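# Flip the grey finned box onto its fins

## Task

Turn the grey finned box upside down in roughly the spot where it already is, so it ends up resting flat on its fins with its feet pointing upward.

## Robot and tools

Robot: two arms, left_arm and right_arm, each a six-joint arm with a parallel two-finger gripper and a wrist camera. The fingers point along the gripper's +z axis and close along its y axis. end_effector_position is the point between the finger pads, about 1 cm short of the tips.

Frames: the scene frame has its origin at table-top height, midway between the nominal arm bases, +z up, +x out over the table, and left_arm on the +y side (this is not the image left). Calibrated bases in the scene frame: left_arm at (+0.026, +0.257, +0.013) m, quat_wxyz (+1.000, 0, 0, -0.019); right_arm at (+0.001, -0.338, +0.037) m, quat_wxyz (+1.000, 0, 0, +0.016). Both bases have up as +z. Hand positions, orientations, velocities, targets and wrist-camera poses are reported in each arm's own base frame. Fixed cameras and the table use the scene frame. Reported hand positions can be off by a few centimetres, more at long reach.

Command row: 14 numbers, each in [-1, 1]. The first 7 are left_arm: dx, dy, dz, rx, ry, rz, opening. The last 7 are the same for right_arm. All 14 are required even if one arm stays still. dx to rz are offsets, not poses. They are measured along that arm's own base axes, from the arm's Hand target as it stood when the action or move began, and the rotation is about that target's position. The scale is 1.0 = 0.6 m for translation and 1.0 = 180 degrees for rotation. rx, ry, rz form one rotation vector. A translation longer than 1.0 is shortened along its direction. Six zeros re-request the current Hand target. Opening is absolute: +1 is fully open (0.094 m) and -1 is closed. Always send the opening you want, because 0 means half open, not unchanged.

execute_actions(actions, cameras): actions is a list of actions. Each action is a list of up to 15 rows, and each row lasts one 1/30 s step. A short table keeps its last row for the rest of the 15 steps. Every row counts from the action's starting Hand target, so repeating an offset moves the arm further. An empty list returns the state and images. cameras picks the images: omitted, null or ["all"] gives all; [] gives none; an unknown name voids the call.

move(target, speed, blend, opening_speed, blocking, cameras): moves each gripper in a straight line toward target. target is one 14-number row or a list of up to 15 rows. Every row counts from the same starting Hand targets, not from the previous row. speed is in m/s, 0.002 to 0.5, default 0.25, with turning up to twice that in rad/s. Give one value, or one per target. blend is in metres and rounds the corners of a list. opening_speed is the finger rate per second on the -1..1 scale, at least 0.2; use it near its minimum for fragile items. blocking=false returns after 0.5 s while the move continues. Paths are capped at 10 s and do not avoid obstacles or the other arm. Grippers lag and overshoot more when fast or when the arm is nearly straight. Do not route a path close to an arm's own base; go around it. The result adds a move: line. done means at rest within 10 mm and 2 degrees. Other endings include off_target, moving, held and fault. limits=paced means a clipped pose; limits=held means steps were withheld.

wait(seconds 0 to 10, cameras) lets time pass with the last commands held. stop(cameras) brakes a running move. zoom_image(camera, region [x0,y0,x1,y1] px, max 504x504) enlarges part of a camera's latest image. read_manual(section="licences") gives only the licence texts. finished_scene(scene) takes the current scene's number and cannot be undone. Call it only when the box rests stably on its fins, feet up, with the robot clear.

Cameras, all 672x504: cam_head_left, cam_head_right, cam_high, cam_low, cam_left_wrist, cam_right_wrist.

Controller behaviour:
- Each step, the commanded pose is clipped to within 100 mm and 20 degrees of the measured pose, so one action may fall short. "Hand target" in a result is the clipped last command, and the next offsets start from it.
- A gripper can rest a centimetre or more from its target because of friction or gravity. Resend zeros, or the remaining gap as an offset.
- An arm blocked by an object keeps pushing. Command its target back past the gripper, or send six zeros, to release the push.
- A wrist near the first joint's axis can swing the whole arm.
- A clearance check may block poses that bring a gripper near the other arm. It does not prevent gripper-to-gripper contact.

Gripping: grip_measured uses the opening scale and reads up to about 1.6 mm wide when empty. On a hard part it reads up to about 3 mm (0.064) under the part's width under full squeeze. Commanding about 0.05 below the reading at first contact gives full force, which is roughly 50 to 64 N per pad. To release, command well above grip_measured. grip_effort_nm is the motor effort (negative means closing). It has an offset, does not return to zero, and is not pad force. Joint torques include the arm's own weight. Torques 3 and 4 wrap at ±28 N m.

Heat: holding loads, stretching out or pushing toward unreachable poses heats the motors. A MOTOR HOT line appears at 85 °C. At 100 °C that arm goes limp for 30 to 60 s or more; this appears as an OVER-TEMPERATURE FAULT.

Avoid:
- dropping the box or releasing it while it moves;
- slams, hard hits and strong presses;
- arm-to-arm collisions, which can fail the task;
- the box leaving the table.
Occasional external tugs or pushes on objects may happen. Prefer smooth, moderate-speed motions.

Each tool is called after "Request:" in YAML: its name, and indented under it one key for each argument.

## Session

Request:
execute_actions:
  actions: []

Scene clock: 0.00 s.
left_arm: end_effector_position=(+0.5662, -0.1283, +0.2532) grip_measured=+1.000 grip_effort_nm=n/a end_effector_quat_wxyz=(+0.190, -0.223, +0.955, +0.036) | right_arm: end_effector_position=(+0.4375, +0.0835, +0.2914) grip_measured=+1.000 grip_effort_nm=n/a end_effector_quat_wxyz=(+0.162, -0.288, +0.887, +0.322)
Joint positions: left_arm=[-0.296 1.668 1.62 -1.222 -0.251 -0.715 0.094] | right_arm=[-0.072 1.426 1.367 -1.439 -0.734 -0.671 0.094]
Joint velocities: within noise
Joint torques (N m): no reading
Heat: left arm: hottest elbow 33 °C; right arm: hottest waist 32 °C.
Hand target: left_arm +0.5722, -0.1301, +0.2596; +0.198, -0.224, +0.954, +0.032 | right_arm +0.4432, +0.0831, +0.3022; +0.174, -0.292, +0.885, +0.317
Tool commands: left_gripper/opening=+1.0 right_gripper/opening=+1.0

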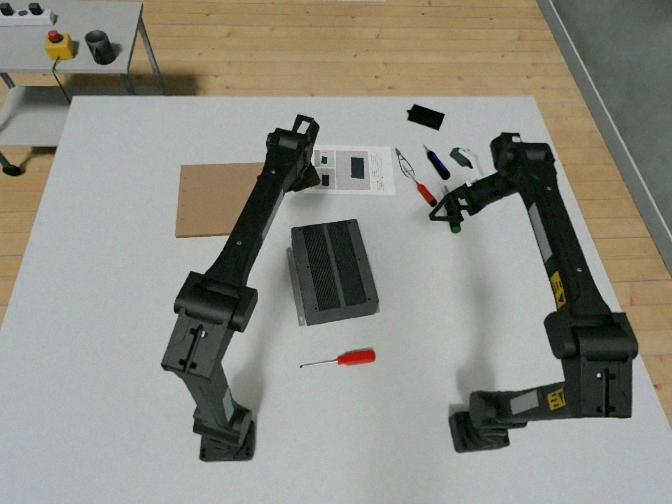

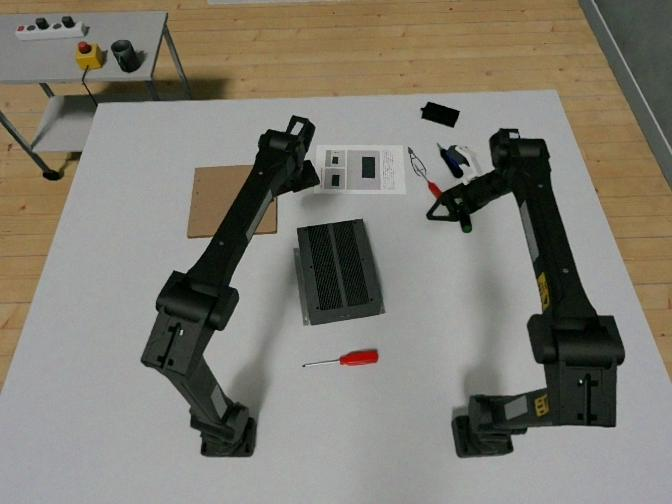

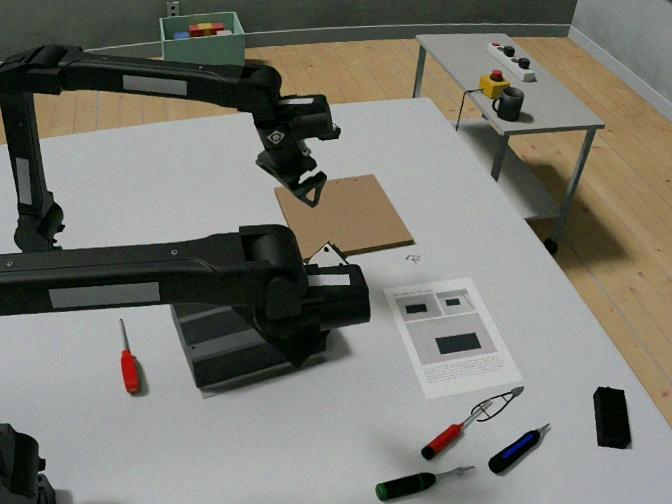

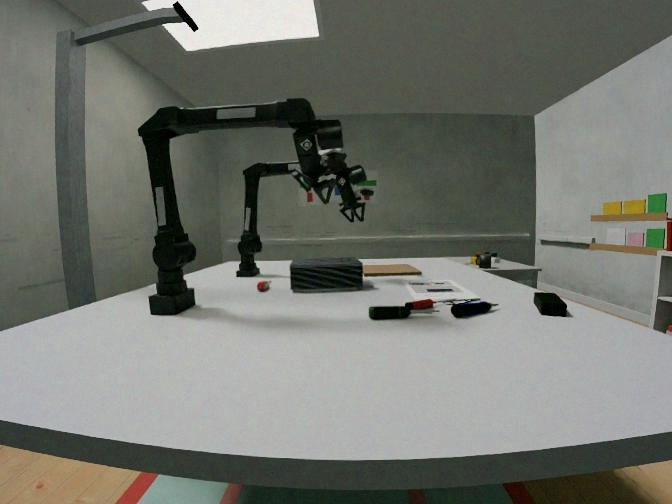

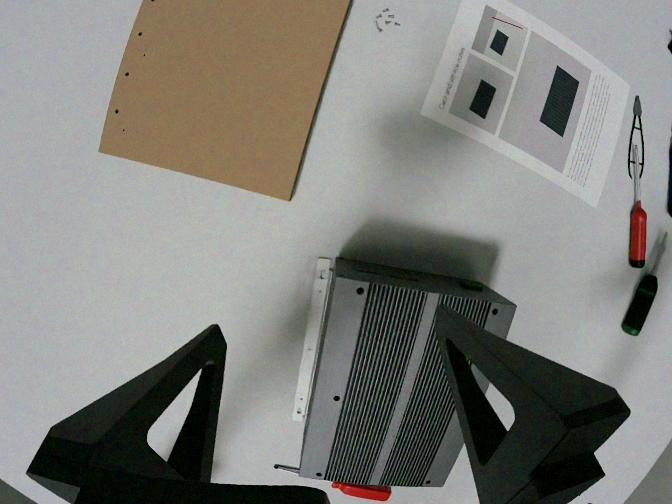

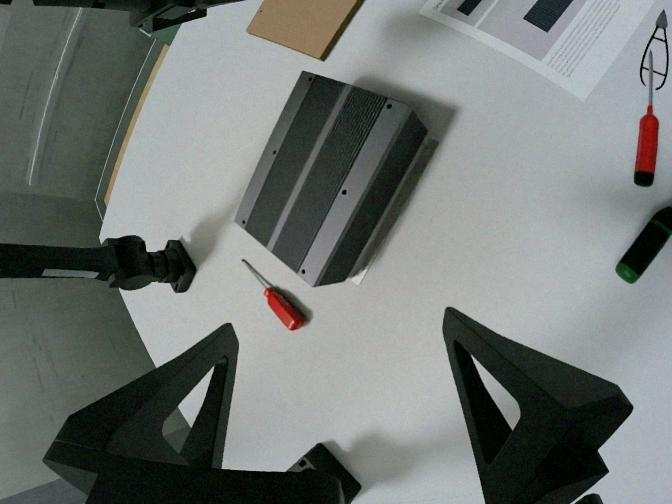

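Request:
zoom_image:
  camera: "cam_left_wrist"
  region: [270, 220, 530, 500]

Request:
zoom_image:
  camera: "cam_right_wrist"
  region: [220, 50, 460, 300]

Request:
zoom_image:
  camera: "cam_low"
  region: [270, 240, 390, 310]

Request:
zoom_image:
  camera: "cam_high"
  region: [150, 220, 400, 410]

Request:
zoom_image:
  camera: "cam_head_right"
  region: [270, 190, 420, 350]

Scaled by 1.800 from the camera's 672x504 image, which has a finer 960x720 frame.

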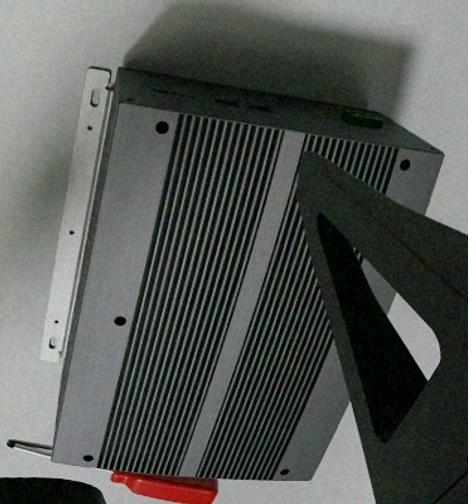

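Scaled by 2.016 from the camera's 672x504 image, which has a finer 960x720 frame.

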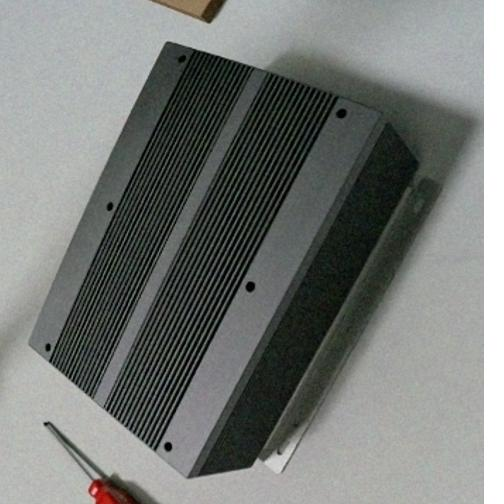

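Scaled by 4.200.

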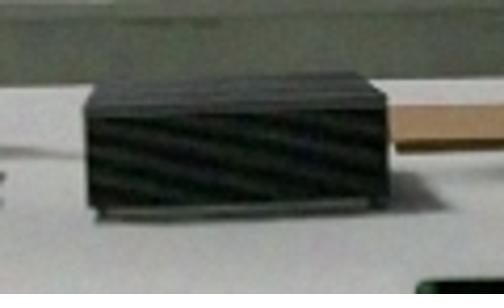

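Scaled by 2.016.

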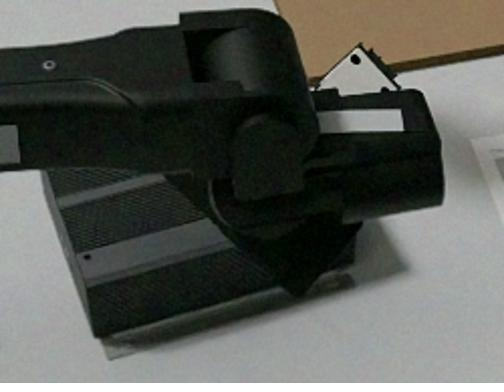

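Scaled by 3.150.

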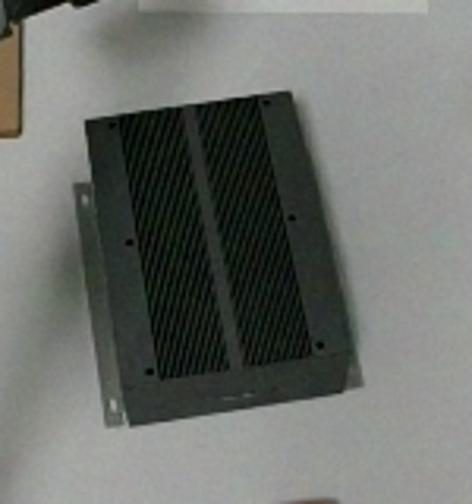

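Request:
zoom_image:
  camera: "cam_left_wrist"
  region: [270, 240, 400, 370]

Request:
zoom_image:
  camera: "cam_left_wrist"
  region: [420, 240, 540, 360]

Request:
zoom_image:
  camera: "cam_left_wrist"
  region: [260, 370, 400, 504]

Request:
zoom_image:
  camera: "cam_right_wrist"
  region: [220, 170, 370, 300]

Request:
zoom_image:
  camera: "cam_right_wrist"
  region: [290, 60, 450, 200]

Scaled by 3.877 from the camera's 672x504 image, which has a finer 960x720 frame.

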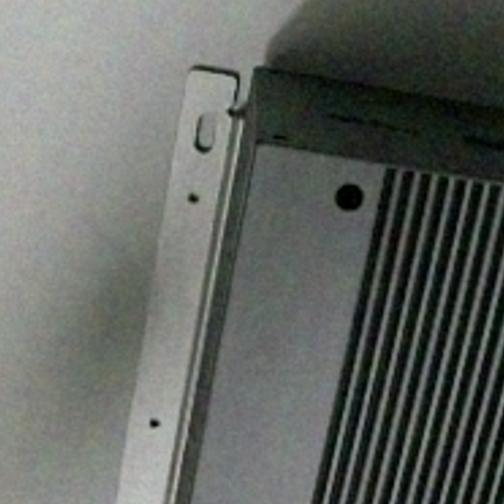

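Scaled by 4.200 from the camera's 672x504 image, which has a finer 960x720 frame.

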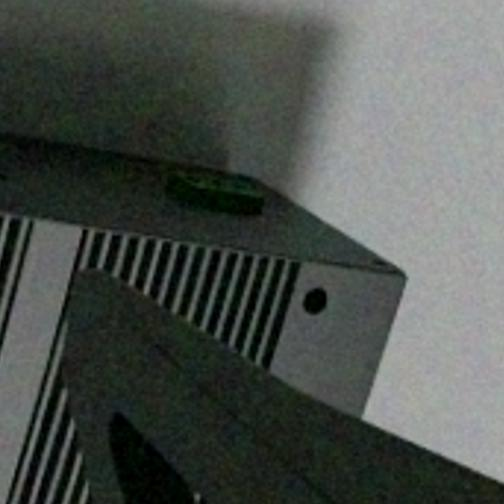

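Scaled by 3.600 from the camera's 672x504 image, which has a finer 960x720 frame.

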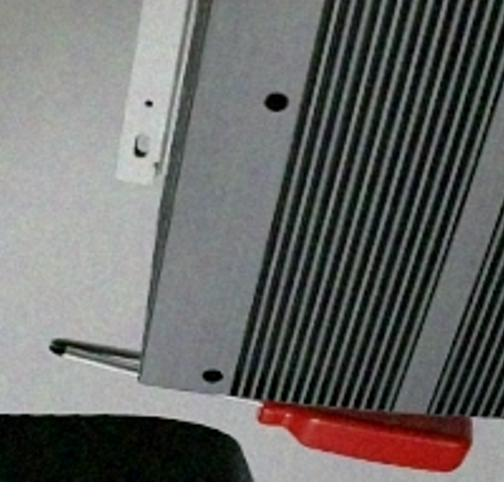

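Scaled by 3.360 from the camera's 672x504 image, which has a finer 960x720 frame.

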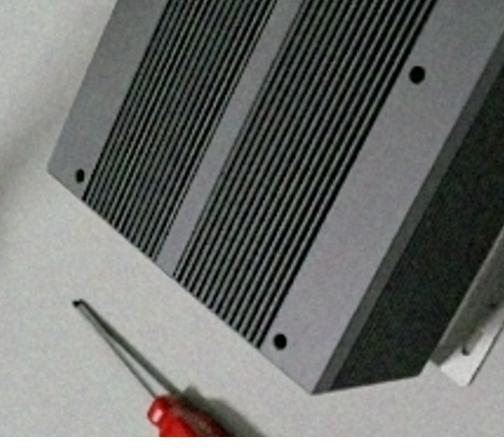

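Scaled by 3.150 from the camera's 672x504 image, which has a finer 960x720 frame.

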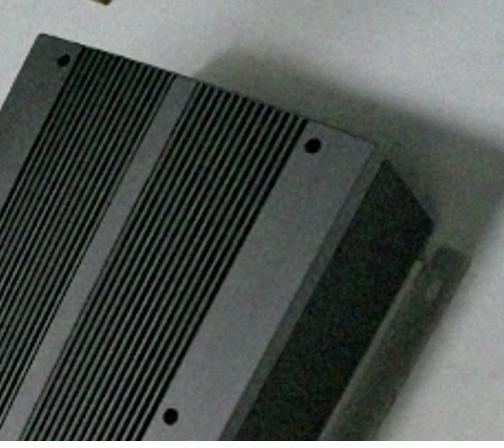

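Request:
move:
  target: [-0.3537, 0.1335, -0.2327, -0.4014, -0.0519, -0.1116, 1, -0.1387, -0.0052, -0.2703, 0.2122, 0.1747, -0.1913, 1]
  speed: 0.2

Scene clock: 285.77 s.
left_arm: end_effector_position=(+0.3532, -0.0556, +0.1207) grip_measured=+1.000 grip_effort_nm=0.017 end_effector_quat_wxyz=(+0.101, -0.138, +0.795, -0.582) | right_arm: end_effector_position=(+0.3570, +0.0853, +0.1353) grip_measured=+1.000 grip_effort_nm=-0.017 end_effector_quat_wxyz=(+0.091, +0.138, +0.796, +0.583)
Joint positions: left_arm=[0.321 1.434 0.654 -0.723 1.264 -0.073 0.094] | right_arm=[-0.224 1.356 0.618 -0.525 -1.246 0.342 0.094]
Joint velocities: within noise
Joint torques (N m): left_arm=[-0.03 -5.42 7.84 0.38 0.85 0.03] | right_arm=[-2.2 -8.35 6.2 1.51 -0.69 0]
Heat: left arm: hottest elbow 47 °C; right arm: hottest elbow 41 °C.
Hand target: left_arm +0.3600, -0.0502, +0.1200; +0.103, -0.139, +0.794, -0.583 | right_arm +0.3600, +0.0800, +0.1399; +0.102, +0.139, +0.794, +0.582
Off the commanded pose: left_arm 0.009 m, 0 deg | right_arm 0.008 m, 1 deg.
move: done

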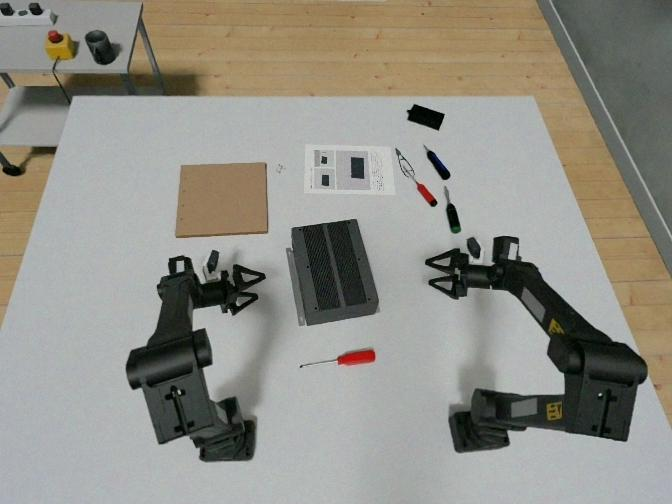

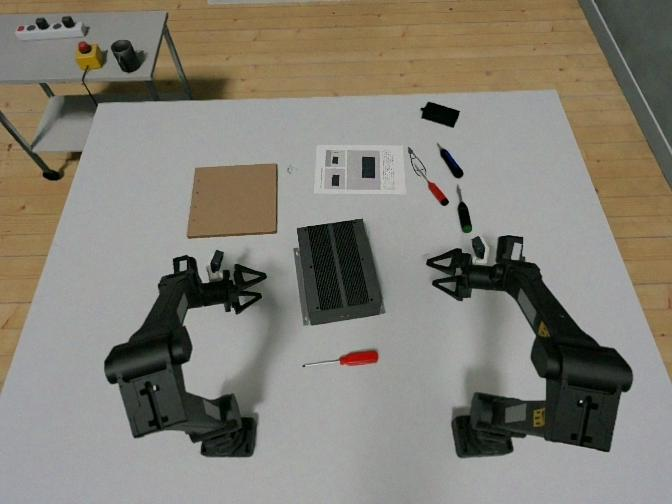

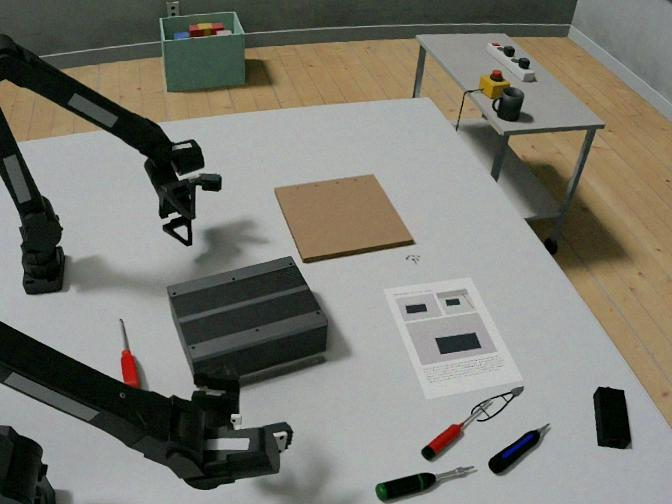

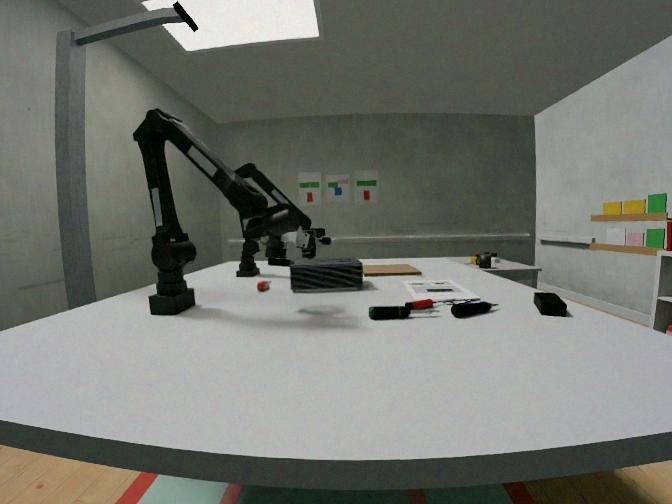

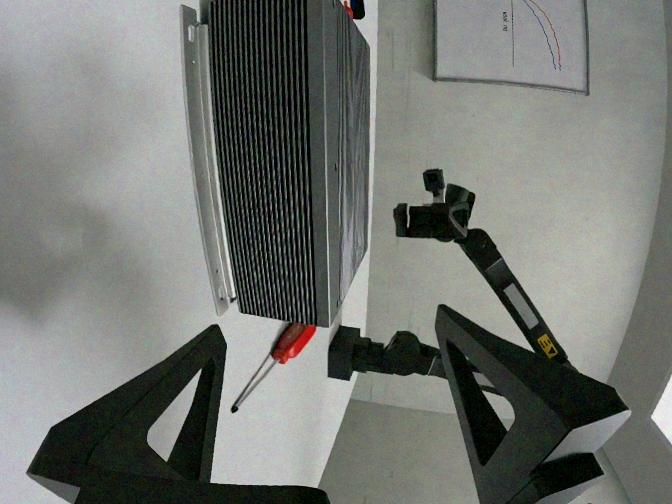

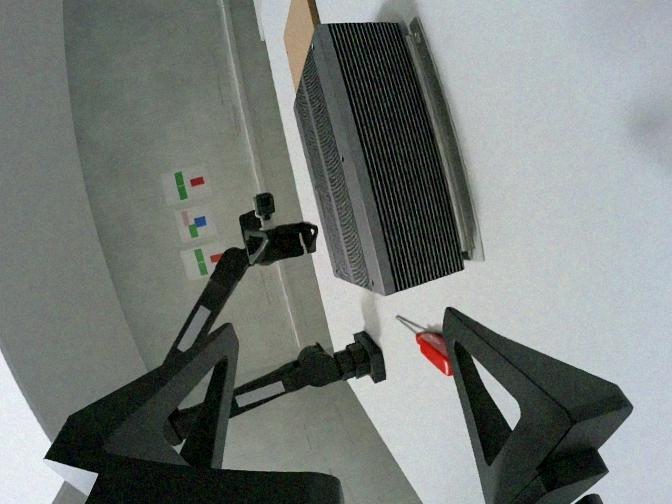

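Request:
zoom_image:
  camera: "cam_left_wrist"
  region: [170, 210, 350, 345]

Request:
zoom_image:
  camera: "cam_right_wrist"
  region: [340, 180, 500, 310]

Request:
zoom_image:
  camera: "cam_right_wrist"
  region: [290, 5, 450, 135]

Scaled by 2.800 from the camera's 672x504 image, which has a finer 960x720 frame.

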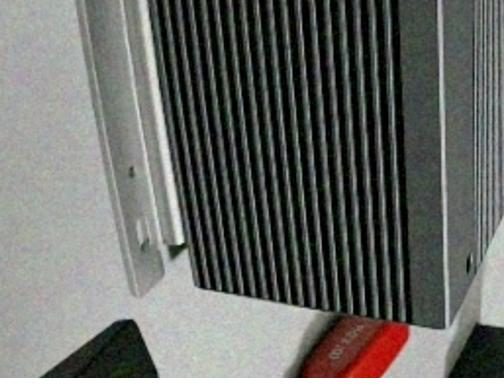

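Scaled by 3.150 from the camera's 672x504 image, which has a finer 960x720 frame.

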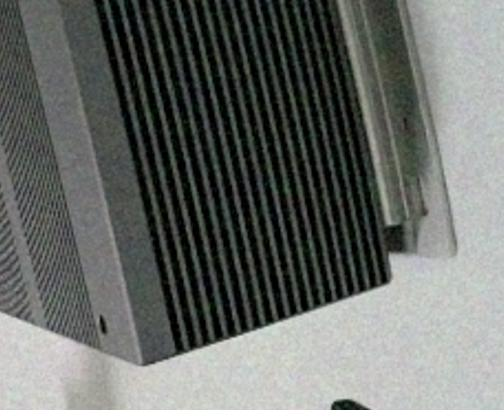

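Scaled by 3.150 from the camera's 672x504 image, which has a finer 960x720 frame.

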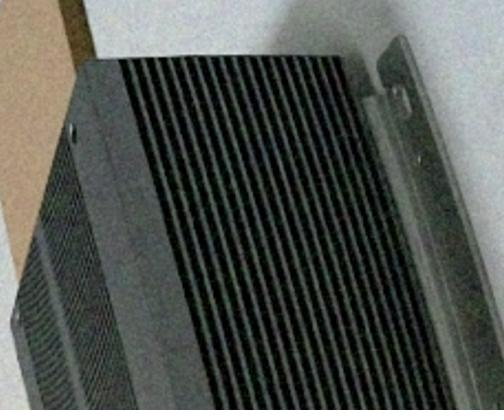

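Request:
move:
  target:
    - [-0.25, -0.0163, 0.0833, 0.041, 0.072, 0.22, -1, 0, 0, 0, 0, 0, 0, 1]
    - [-0.1917, -0.2438, -0.0333, 0.0821, 0.1444, 0.4391, -1, 0, 0, 0, 0, 0, 0, 1]
    - [-0.1583, -0.2438, -0.11, 0.0821, 0.1444, 0.4391, -1, 0, 0, 0, 0, 0, 0, 1]
  speed: 0.2
  blend: 0.03

Scene clock: 693.10 s.
left_arm: end_effector_position=(+0.2623, -0.1883, +0.0514) grip_measured=-0.990 grip_effort_nm=-0.540 end_effector_quat_wxyz=(+0.274, -0.581, +0.710, -0.289) | right_arm: end_effector_position=(+0.3570, +0.0853, +0.1355) grip_measured=+1.000 grip_effort_nm=-0.007 end_effector_quat_wxyz=(+0.090, +0.138, +0.795, +0.583)
Joint positions: left_arm=[-0.896 1.086 0.302 -0.131 -0.534 -2.083 0] | right_arm=[-0.224 1.356 0.618 -0.525 -1.246 0.343 0.094]
Joint velocities: within noise
Joint torques (N m): left_arm=[-1.38 -1.26 7.98 2.19 -0.41 -0.26] | right_arm=[-1.67 -8.29 6.12 1.42 -0.68 -0.05]
Heat: left arm: hottest elbow 40 °C; right arm: hottest elbow 38 °C.
Hand target: left_arm +0.2650, -0.1964, +0.0540; +0.294, -0.705, +0.597, -0.247 | right_arm +0.3600, +0.0800, +0.1399; +0.102, +0.140, +0.794, +0.582
Off the commanded pose: left_arm 0.009 m, 21 deg; orientation clipped | right_arm 0.007 m, 1 deg.
joint sent to its limit (left arm) — joint 6 (wrist roll), lower limit. The joint targets are off in orientation, not in position.
move: off_target (left_arm); blend cut to 0.0251 m at target 2; limits=paced

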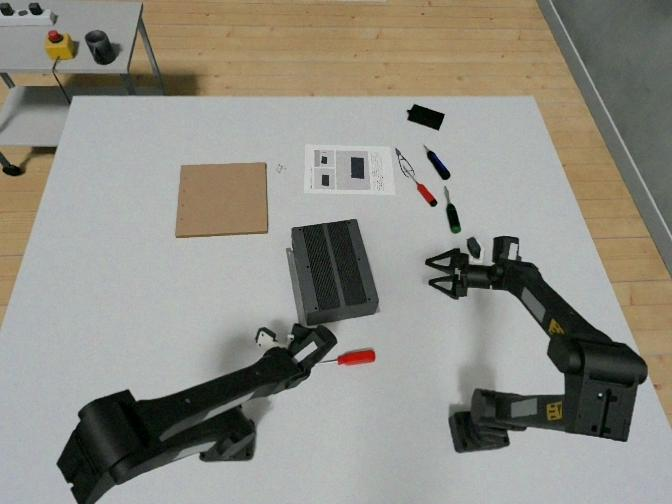

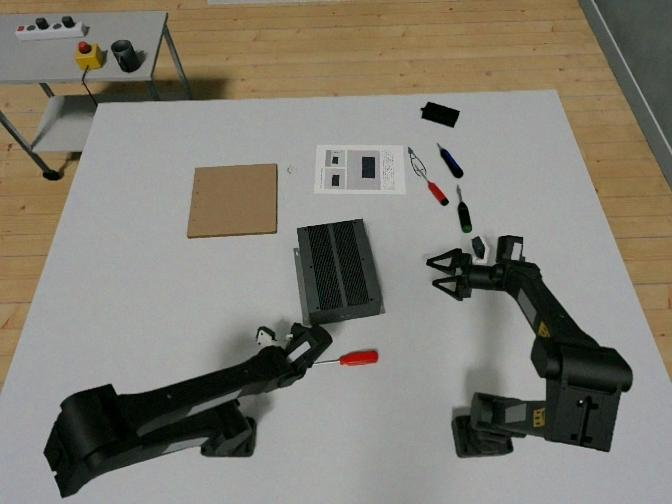

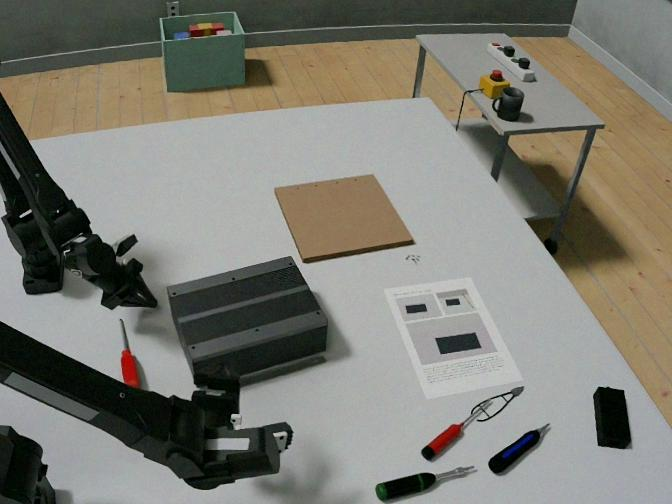

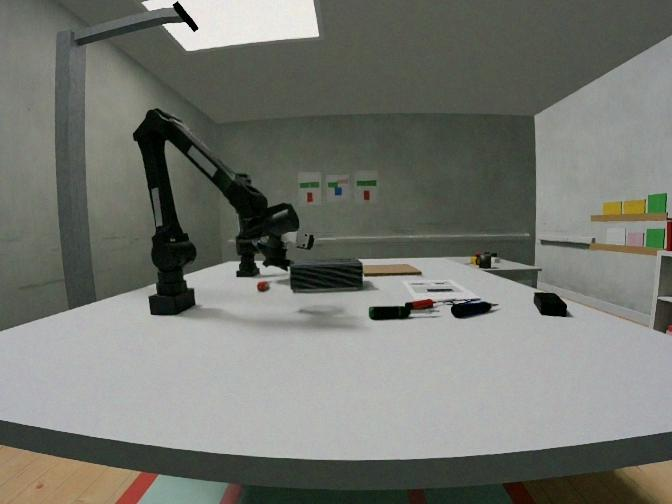

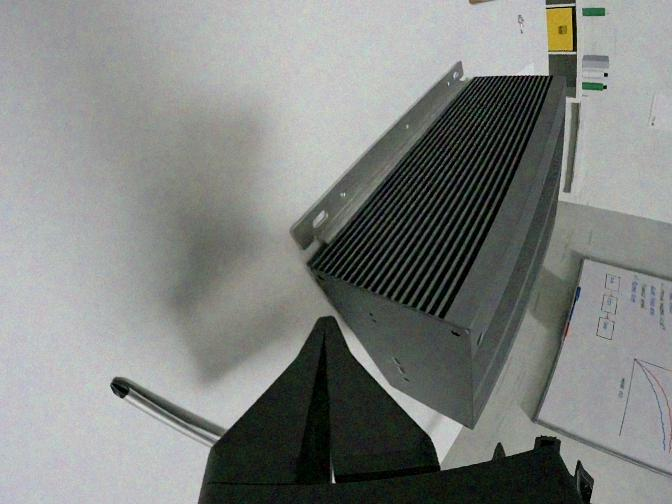

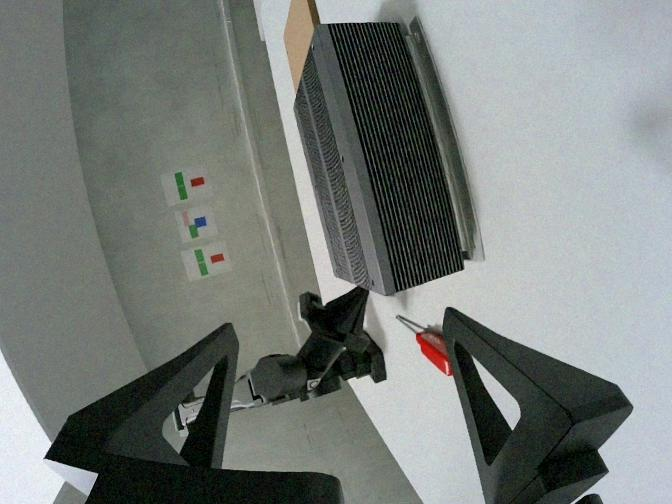

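Request:
zoom_image:
  camera: "cam_left_wrist"
  region: [280, 190, 480, 440]

Scaled by 2.016 from the camera's 672x504 image, which has a finer 960x720 frame.

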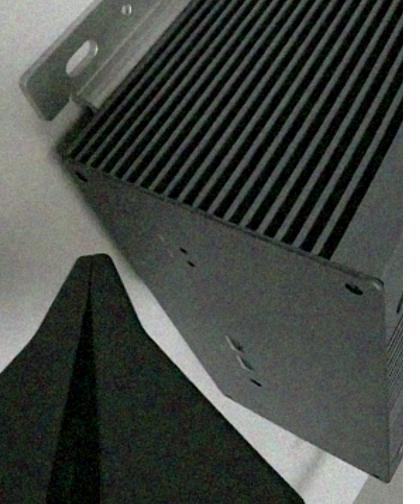

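Request:
move:
  target:
    - [-0.03, 0, 0.05, 0.3475, 0.0655, -0.3535, -1, 0, 0, 0, 0, 0, 0, 1]
    - [0, 0, 0.01, 0.688, 0.130, -0.70, -1, 0, 0, 0, 0, 0, 0, 1]
  speed: 0.4
  blend: 0.02
  cameras: ["cam_head_left", "cam_high", "cam_left_wrist", "cam_right_wrist"]

Scene clock: 733.57 s.
left_arm: end_effector_position=(+0.2578, -0.1902, +0.0558) grip_measured=-0.990 grip_effort_nm=-0.545 end_effector_quat_wxyz=(+0.235, +0.585, +0.717, +0.298) | right_arm: end_effector_position=(+0.3570, +0.0853, +0.1355) grip_measured=+1.000 grip_effort_nm=-0.012 end_effector_quat_wxyz=(+0.090, +0.138, +0.795, +0.583)
Joint positions: left_arm=[-0.995 1.219 0.466 -0.486 -0.717 0.498 0] | right_arm=[-0.224 1.356 0.618 -0.525 -1.246 0.343 0.094]
Joint velocities: within noise
Joint torques (N m): left_arm=[0.09 -3.78 8.21 1.77 -0.21 -0.09] | right_arm=[-1.73 -7.94 6.3 1.58 -0.71 -0.05]
Heat: left arm: hottest elbow 42 °C; right arm: hottest elbow 38 °C.
Hand target: left_arm +0.2651, -0.1964, +0.0601; +0.241, +0.582, +0.718, +0.296 | right_arm +0.3600, +0.0800, +0.1399; +0.102, +0.140, +0.794, +0.582
Off the commanded pose: left_arm 0.010 m, 1 deg | right_arm 0.008 m, 1 deg.
move: done
Images, in order (width x height): cam_head_left 672x504, cam_high 672x504, cam_left_wrist 672x504, cam_right_wrist 672x504.

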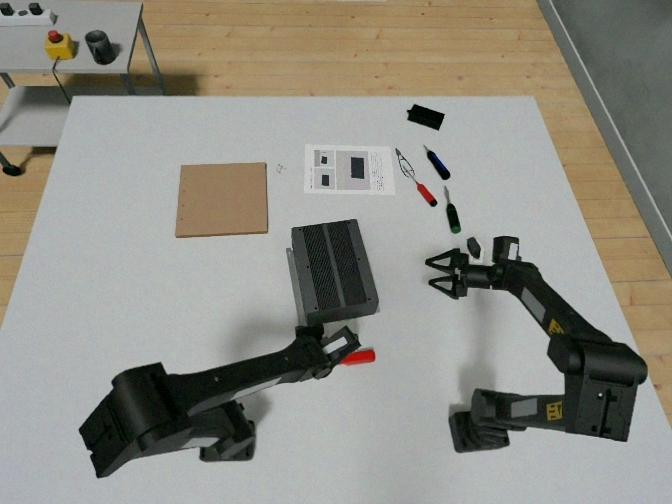

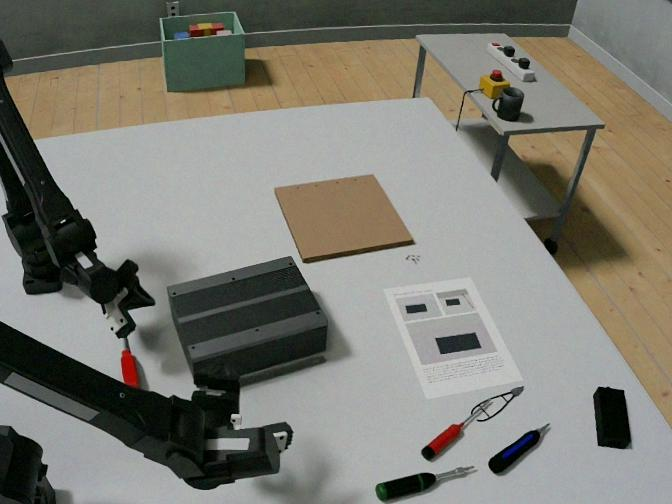

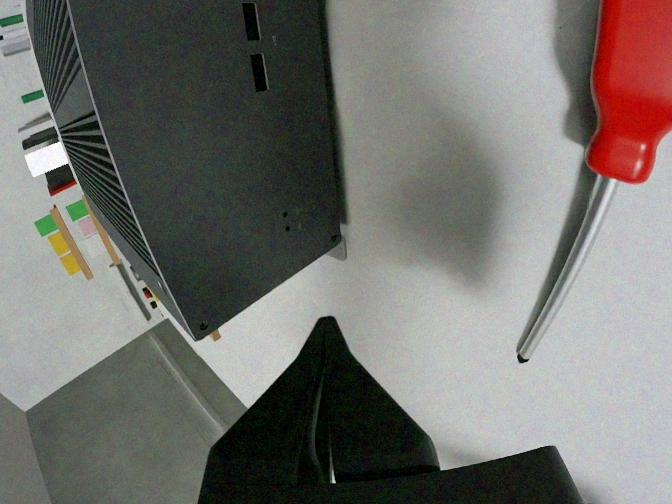

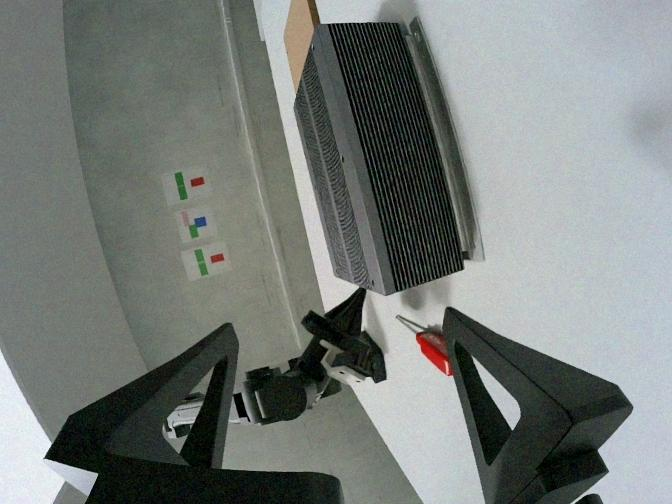

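Request:
move:
  target: [0.0057, -0.0303, -0.0667, 0, 0, 0, -1, 0, 0, 0, 0, 0, 0, 1]
  speed: 0.1
  cameras: ["cam_left_wrist"]

Request:
zoom_image:
  camera: "cam_left_wrist"
  region: [250, 170, 430, 350]

Scene clock: 767.93 s.
left_arm: end_effector_position=(+0.2644, -0.2036, +0.0191) grip_measured=-0.990 grip_effort_nm=-0.540 end_effector_quat_wxyz=(+0.232, +0.587, +0.716, +0.299) | right_arm: end_effector_position=(+0.3570, +0.0853, +0.1355) grip_measured=+1.000 grip_effort_nm=-0.017 end_effector_quat_wxyz=(+0.090, +0.138, +0.795, +0.583)
Joint positions: left_arm=[-1.001 1.383 0.466 -0.333 -0.719 0.493 0] | right_arm=[-0.224 1.356 0.618 -0.525 -1.246 0.343 0.094]
Joint velocities: within noise
Joint torques (N m): left_arm=[-1.49 -4.13 7.39 1.61 -0.47 -0.39] | right_arm=[-0.91 -7.24 6.24 1.5 -0.7 -0.05]
Heat: left arm: hottest elbow 43 °C; right arm: hottest elbow 38 °C.
Hand target: left_arm +0.2685, -0.2147, +0.0201; +0.241, +0.582, +0.718, +0.296 | right_arm +0.3600, +0.0800, +0.1399; +0.102, +0.140, +0.794, +0.582
Off the commanded pose: left_arm 0.012 m, 1 deg | right_arm 0.007 m, 1 deg.
move: off_target (left_arm)
Images, in order (width x height): cam_left_wrist 672x504.

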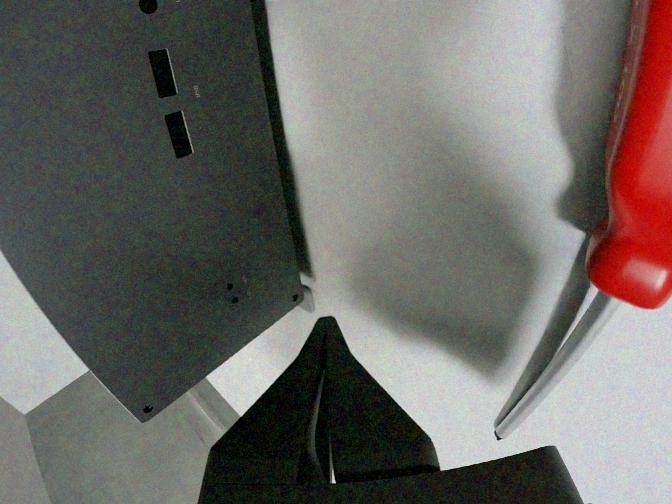

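Scaled by 2.800 from the camera's 672x504 image, which has a finer 960x720 frame.

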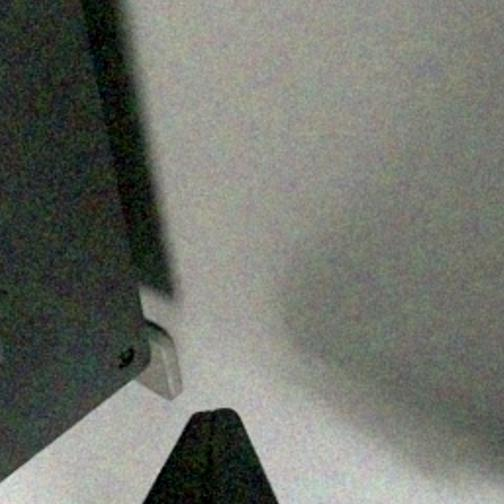

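Request:
move:
  target: [0, 0, -0.02, 0, 0, 0, -1, 0, 0, 0, 0, 0, 0, 1]
  speed: 0.05
  cameras: []

Request:
move:
  target: [0, 0, -0.01, 0, 0, 0, -1, 0, 0, 0, 0, 0, 0, 1]
  speed: 0.05
  cameras: ["cam_left_wrist"]

Request:
zoom_image:
  camera: "cam_left_wrist"
  region: [250, 170, 430, 350]

Scene clock: 785.57 s.
left_arm: end_effector_position=(+0.2672, -0.2079, +0.0102) grip_measured=-0.990 grip_effort_nm=-0.540 end_effector_quat_wxyz=(+0.237, +0.585, +0.717, +0.297) | right_arm: end_effector_position=(+0.3570, +0.0853, +0.1355) grip_measured=+1.000 grip_effort_nm=-0.007 end_effector_quat_wxyz=(+0.090, +0.138, +0.795, +0.583)
Joint positions: left_arm=[-1.001 1.424 0.466 -0.281 -0.719 0.493 0] | right_arm=[-0.224 1.356 0.618 -0.525 -1.246 0.343 0.094]
Joint velocities: within noise
Joint torques (N m): left_arm=[-1.67 -4.42 6.37 1.81 -0.46 -0.38] | right_arm=[-2.08 -7.82 6.13 1.37 -0.68 -0.04]
Heat: left arm: hottest elbow 42 °C; right arm: hottest elbow 38 °C.
Hand target: left_arm +0.2685, -0.2147, +0.0081; +0.241, +0.583, +0.718, +0.296 | right_arm +0.3600, +0.0800, +0.1399; +0.102, +0.140, +0.794, +0.582
Off the commanded pose: left_arm 0.007 m, 1 deg | right_arm 0.007 m, 1 deg.
move: done
No camera images: "cameras" was empty.

Scene clock: 786.43 s.
left_arm: end_effector_position=(+0.2685, -0.2099, +0.0055) grip_measured=-0.990 grip_effort_nm=-0.540 end_effector_quat_wxyz=(+0.239, +0.584, +0.717, +0.297) | right_arm: end_effector_position=(+0.3570, +0.0853, +0.1355) grip_measured=+1.000 grip_effort_nm=-0.007 end_effector_quat_wxyz=(+0.090, +0.138, +0.795, +0.583)
Joint positions: left_arm=[-1.001 1.446 0.466 -0.255 -0.719 0.493 0] | right_arm=[-0.224 1.356 0.618 -0.525 -1.246 0.343 0.094]
Joint velocities: within noise
Joint torques (N m): left_arm=[-1.61 -4.54 5.9 1.69 -0.46 -0.37] | right_arm=[-2.37 -7.36 6.3 1.46 -0.73 -0.01]
Heat: left arm: hottest elbow 42 °C; right arm: hottest elbow 38 °C.
Hand target: left_arm +0.2685, -0.2146, +0.0020; +0.241, +0.583, +0.718, +0.296 | right_arm +0.3600, +0.0800, +0.1399; +0.102, +0.140, +0.794, +0.582
Off the commanded pose: left_arm 0.006 m, 0 deg | right_arm 0.007 m, 1 deg.
move: done
Images, in order (width x height): cam_left_wrist 672x504.

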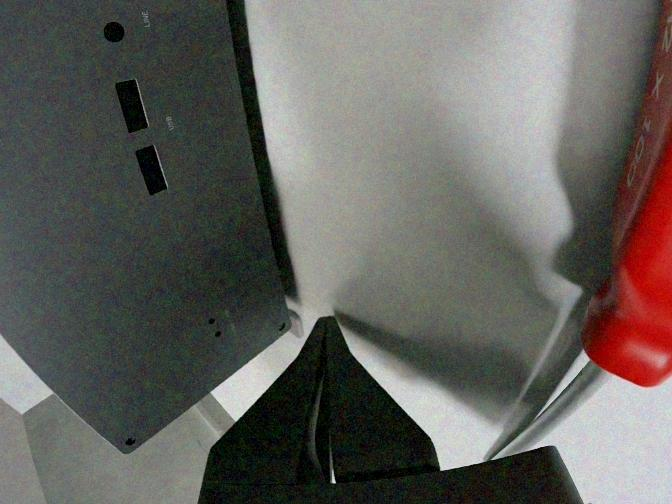

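Scaled by 2.800 from the camera's 672x504 image, which has a finer 960x720 frame.

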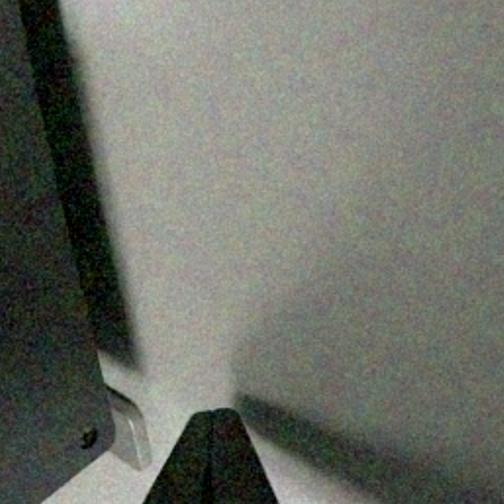

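Request:
move:
  target: [0, 0, -0.0075, 0, 0, 0, -1, 0, 0, 0, 0, 0, 0, 1]
  speed: 0.03
  cameras: []

Request:
move:
  target: [0, 0, -0.005, 0, 0, 0, -1, 0, 0, 0, 0, 0, 0, 1]
  speed: 0.03
  cameras: ["cam_left_wrist"]

Request:
zoom_image:
  camera: "cam_left_wrist"
  region: [250, 230, 430, 410]

Scene clock: 796.57 s.
left_arm: end_effector_position=(+0.2694, -0.2114, +0.0020) grip_measured=-0.990 grip_effort_nm=-0.540 end_effector_quat_wxyz=(+0.240, +0.583, +0.717, +0.296) | right_arm: end_effector_position=(+0.3570, +0.0853, +0.1356) grip_measured=+1.000 grip_effort_nm=-0.012 end_effector_quat_wxyz=(+0.090, +0.138, +0.795, +0.583)
Joint positions: left_arm=[-1.001 1.462 0.466 -0.236 -0.719 0.493 0] | right_arm=[-0.224 1.355 0.618 -0.525 -1.246 0.343 0.094]
Joint velocities: within noise
Joint torques (N m): left_arm=[-1.55 -4.78 5.52 1.8 -0.46 -0.39] | right_arm=[-1.85 -8.23 6.22 1.62 -0.71 -0.05]
Heat: left arm: hottest elbow 42 °C; right arm: hottest elbow 38 °C.
Hand target: left_arm +0.2685, -0.2147, -0.0025; +0.241, +0.583, +0.718, +0.296 | right_arm +0.3600, +0.0800, +0.1400; +0.102, +0.139, +0.794, +0.582
Off the commanded pose: left_arm 0.006 m, 0 deg | right_arm 0.007 m, 1 deg.
move: done
No camera images: "cameras" was empty.

Scene clock: 797.37 s.
left_arm: end_effector_position=(+0.2703, -0.2124, +0.0004) grip_measured=-0.990 grip_effort_nm=-0.540 end_effector_quat_wxyz=(+0.242, +0.582, +0.718, +0.296) | right_arm: end_effector_position=(+0.3570, +0.0853, +0.1356) grip_measured=+1.000 grip_effort_nm=-0.012 end_effector_quat_wxyz=(+0.090, +0.138, +0.795, +0.583)
Joint positions: left_arm=[-1.001 1.47 0.466 -0.223 -0.721 0.493 0] | right_arm=[-0.224 1.355 0.618 -0.525 -1.246 0.343 0.094]
Joint velocities: within noise
Joint torques (N m): left_arm=[-1.49 -4.78 5.34 1.8 -0.4 -0.38] | right_arm=[-2.08 -8 6.19 1.43 -0.72 -0.02]
Heat: left arm: hottest elbow 42 °C; right arm: hottest elbow 38 °C.
Hand target: left_arm +0.2685, -0.2146, -0.0055; +0.241, +0.583, +0.718, +0.296 | right_arm +0.3600, +0.0800, +0.1400; +0.102, +0.139, +0.794, +0.582
Off the commanded pose: left_arm 0.007 m, 0 deg | right_arm 0.007 m, 1 deg.
move: done
Images, in order (width x height): cam_left_wrist 672x504.

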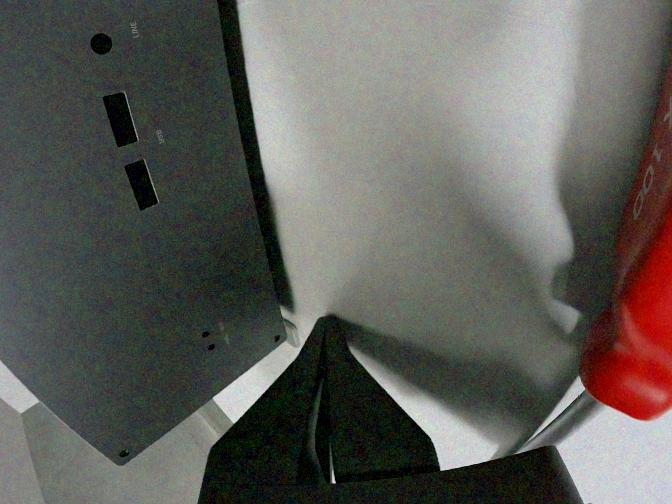

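Scaled by 2.800 from the camera's 672x504 image, which has a finer 960x720 frame.

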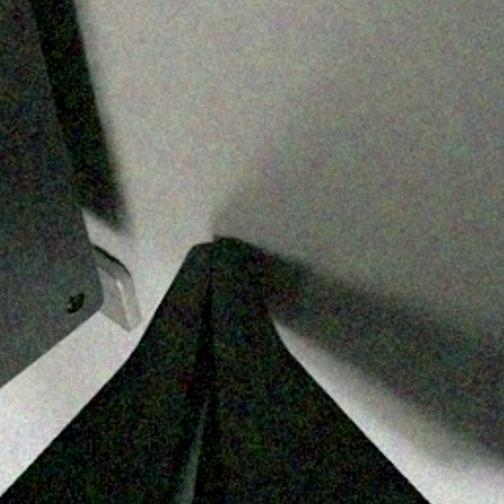

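Request:
move:
  target: [0.041, 0.0077, 0.001, 0, 0, 0, -1, 0, 0, 0, 0, 0, 0, 1]
  speed: 0.05
  cameras: ["cam_left_wrist"]

Request:
zoom_image:
  camera: "cam_left_wrist"
  region: [250, 230, 430, 410]

Scene clock: 809.83 s.
left_arm: end_effector_position=(+0.2878, -0.2073, +0.0005) grip_measured=-0.990 grip_effort_nm=-0.540 end_effector_quat_wxyz=(+0.247, +0.579, +0.718, +0.296) | right_arm: end_effector_position=(+0.3570, +0.0853, +0.1356) grip_measured=+1.000 grip_effort_nm=-0.002 end_effector_quat_wxyz=(+0.090, +0.138, +0.795, +0.583)
Joint positions: left_arm=[-0.941 1.48 0.466 -0.155 -0.703 0.564 0] | right_arm=[-0.224 1.355 0.618 -0.525 -1.246 0.343 0.094]
Joint velocities: within noise
Joint torques (N m): left_arm=[0.21 -4.31 6.48 1.73 0.02 -0.09] | right_arm=[-2.08 -7.53 6.16 1.51 -0.7 -0.07]
Heat: left arm: hottest elbow 41 °C; right arm: hottest elbow 38 °C.
Hand target: left_arm +0.2931, -0.2100, -0.0048; +0.241, +0.582, +0.718, +0.296 | right_arm +0.3600, +0.0800, +0.1400; +0.102, +0.139, +0.794, +0.582
Off the commanded pose: left_arm 0.008 m, 1 deg | right_arm 0.007 m, 1 deg.
move: done
Images, in order (width x height): cam_left_wrist 672x504.

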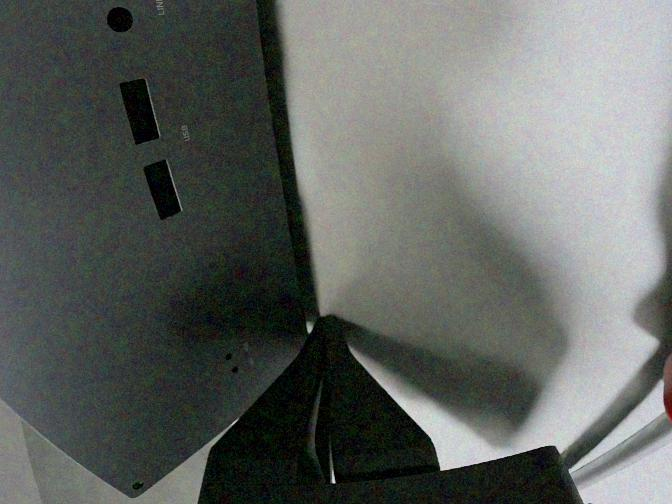

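Scaled by 2.800 from the camera's 672x504 image, which has a finer 960x720 frame.

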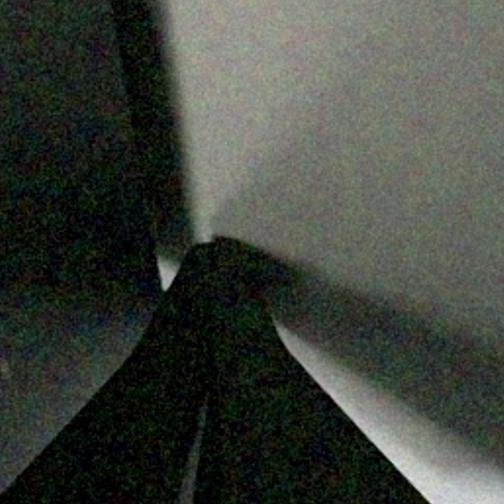

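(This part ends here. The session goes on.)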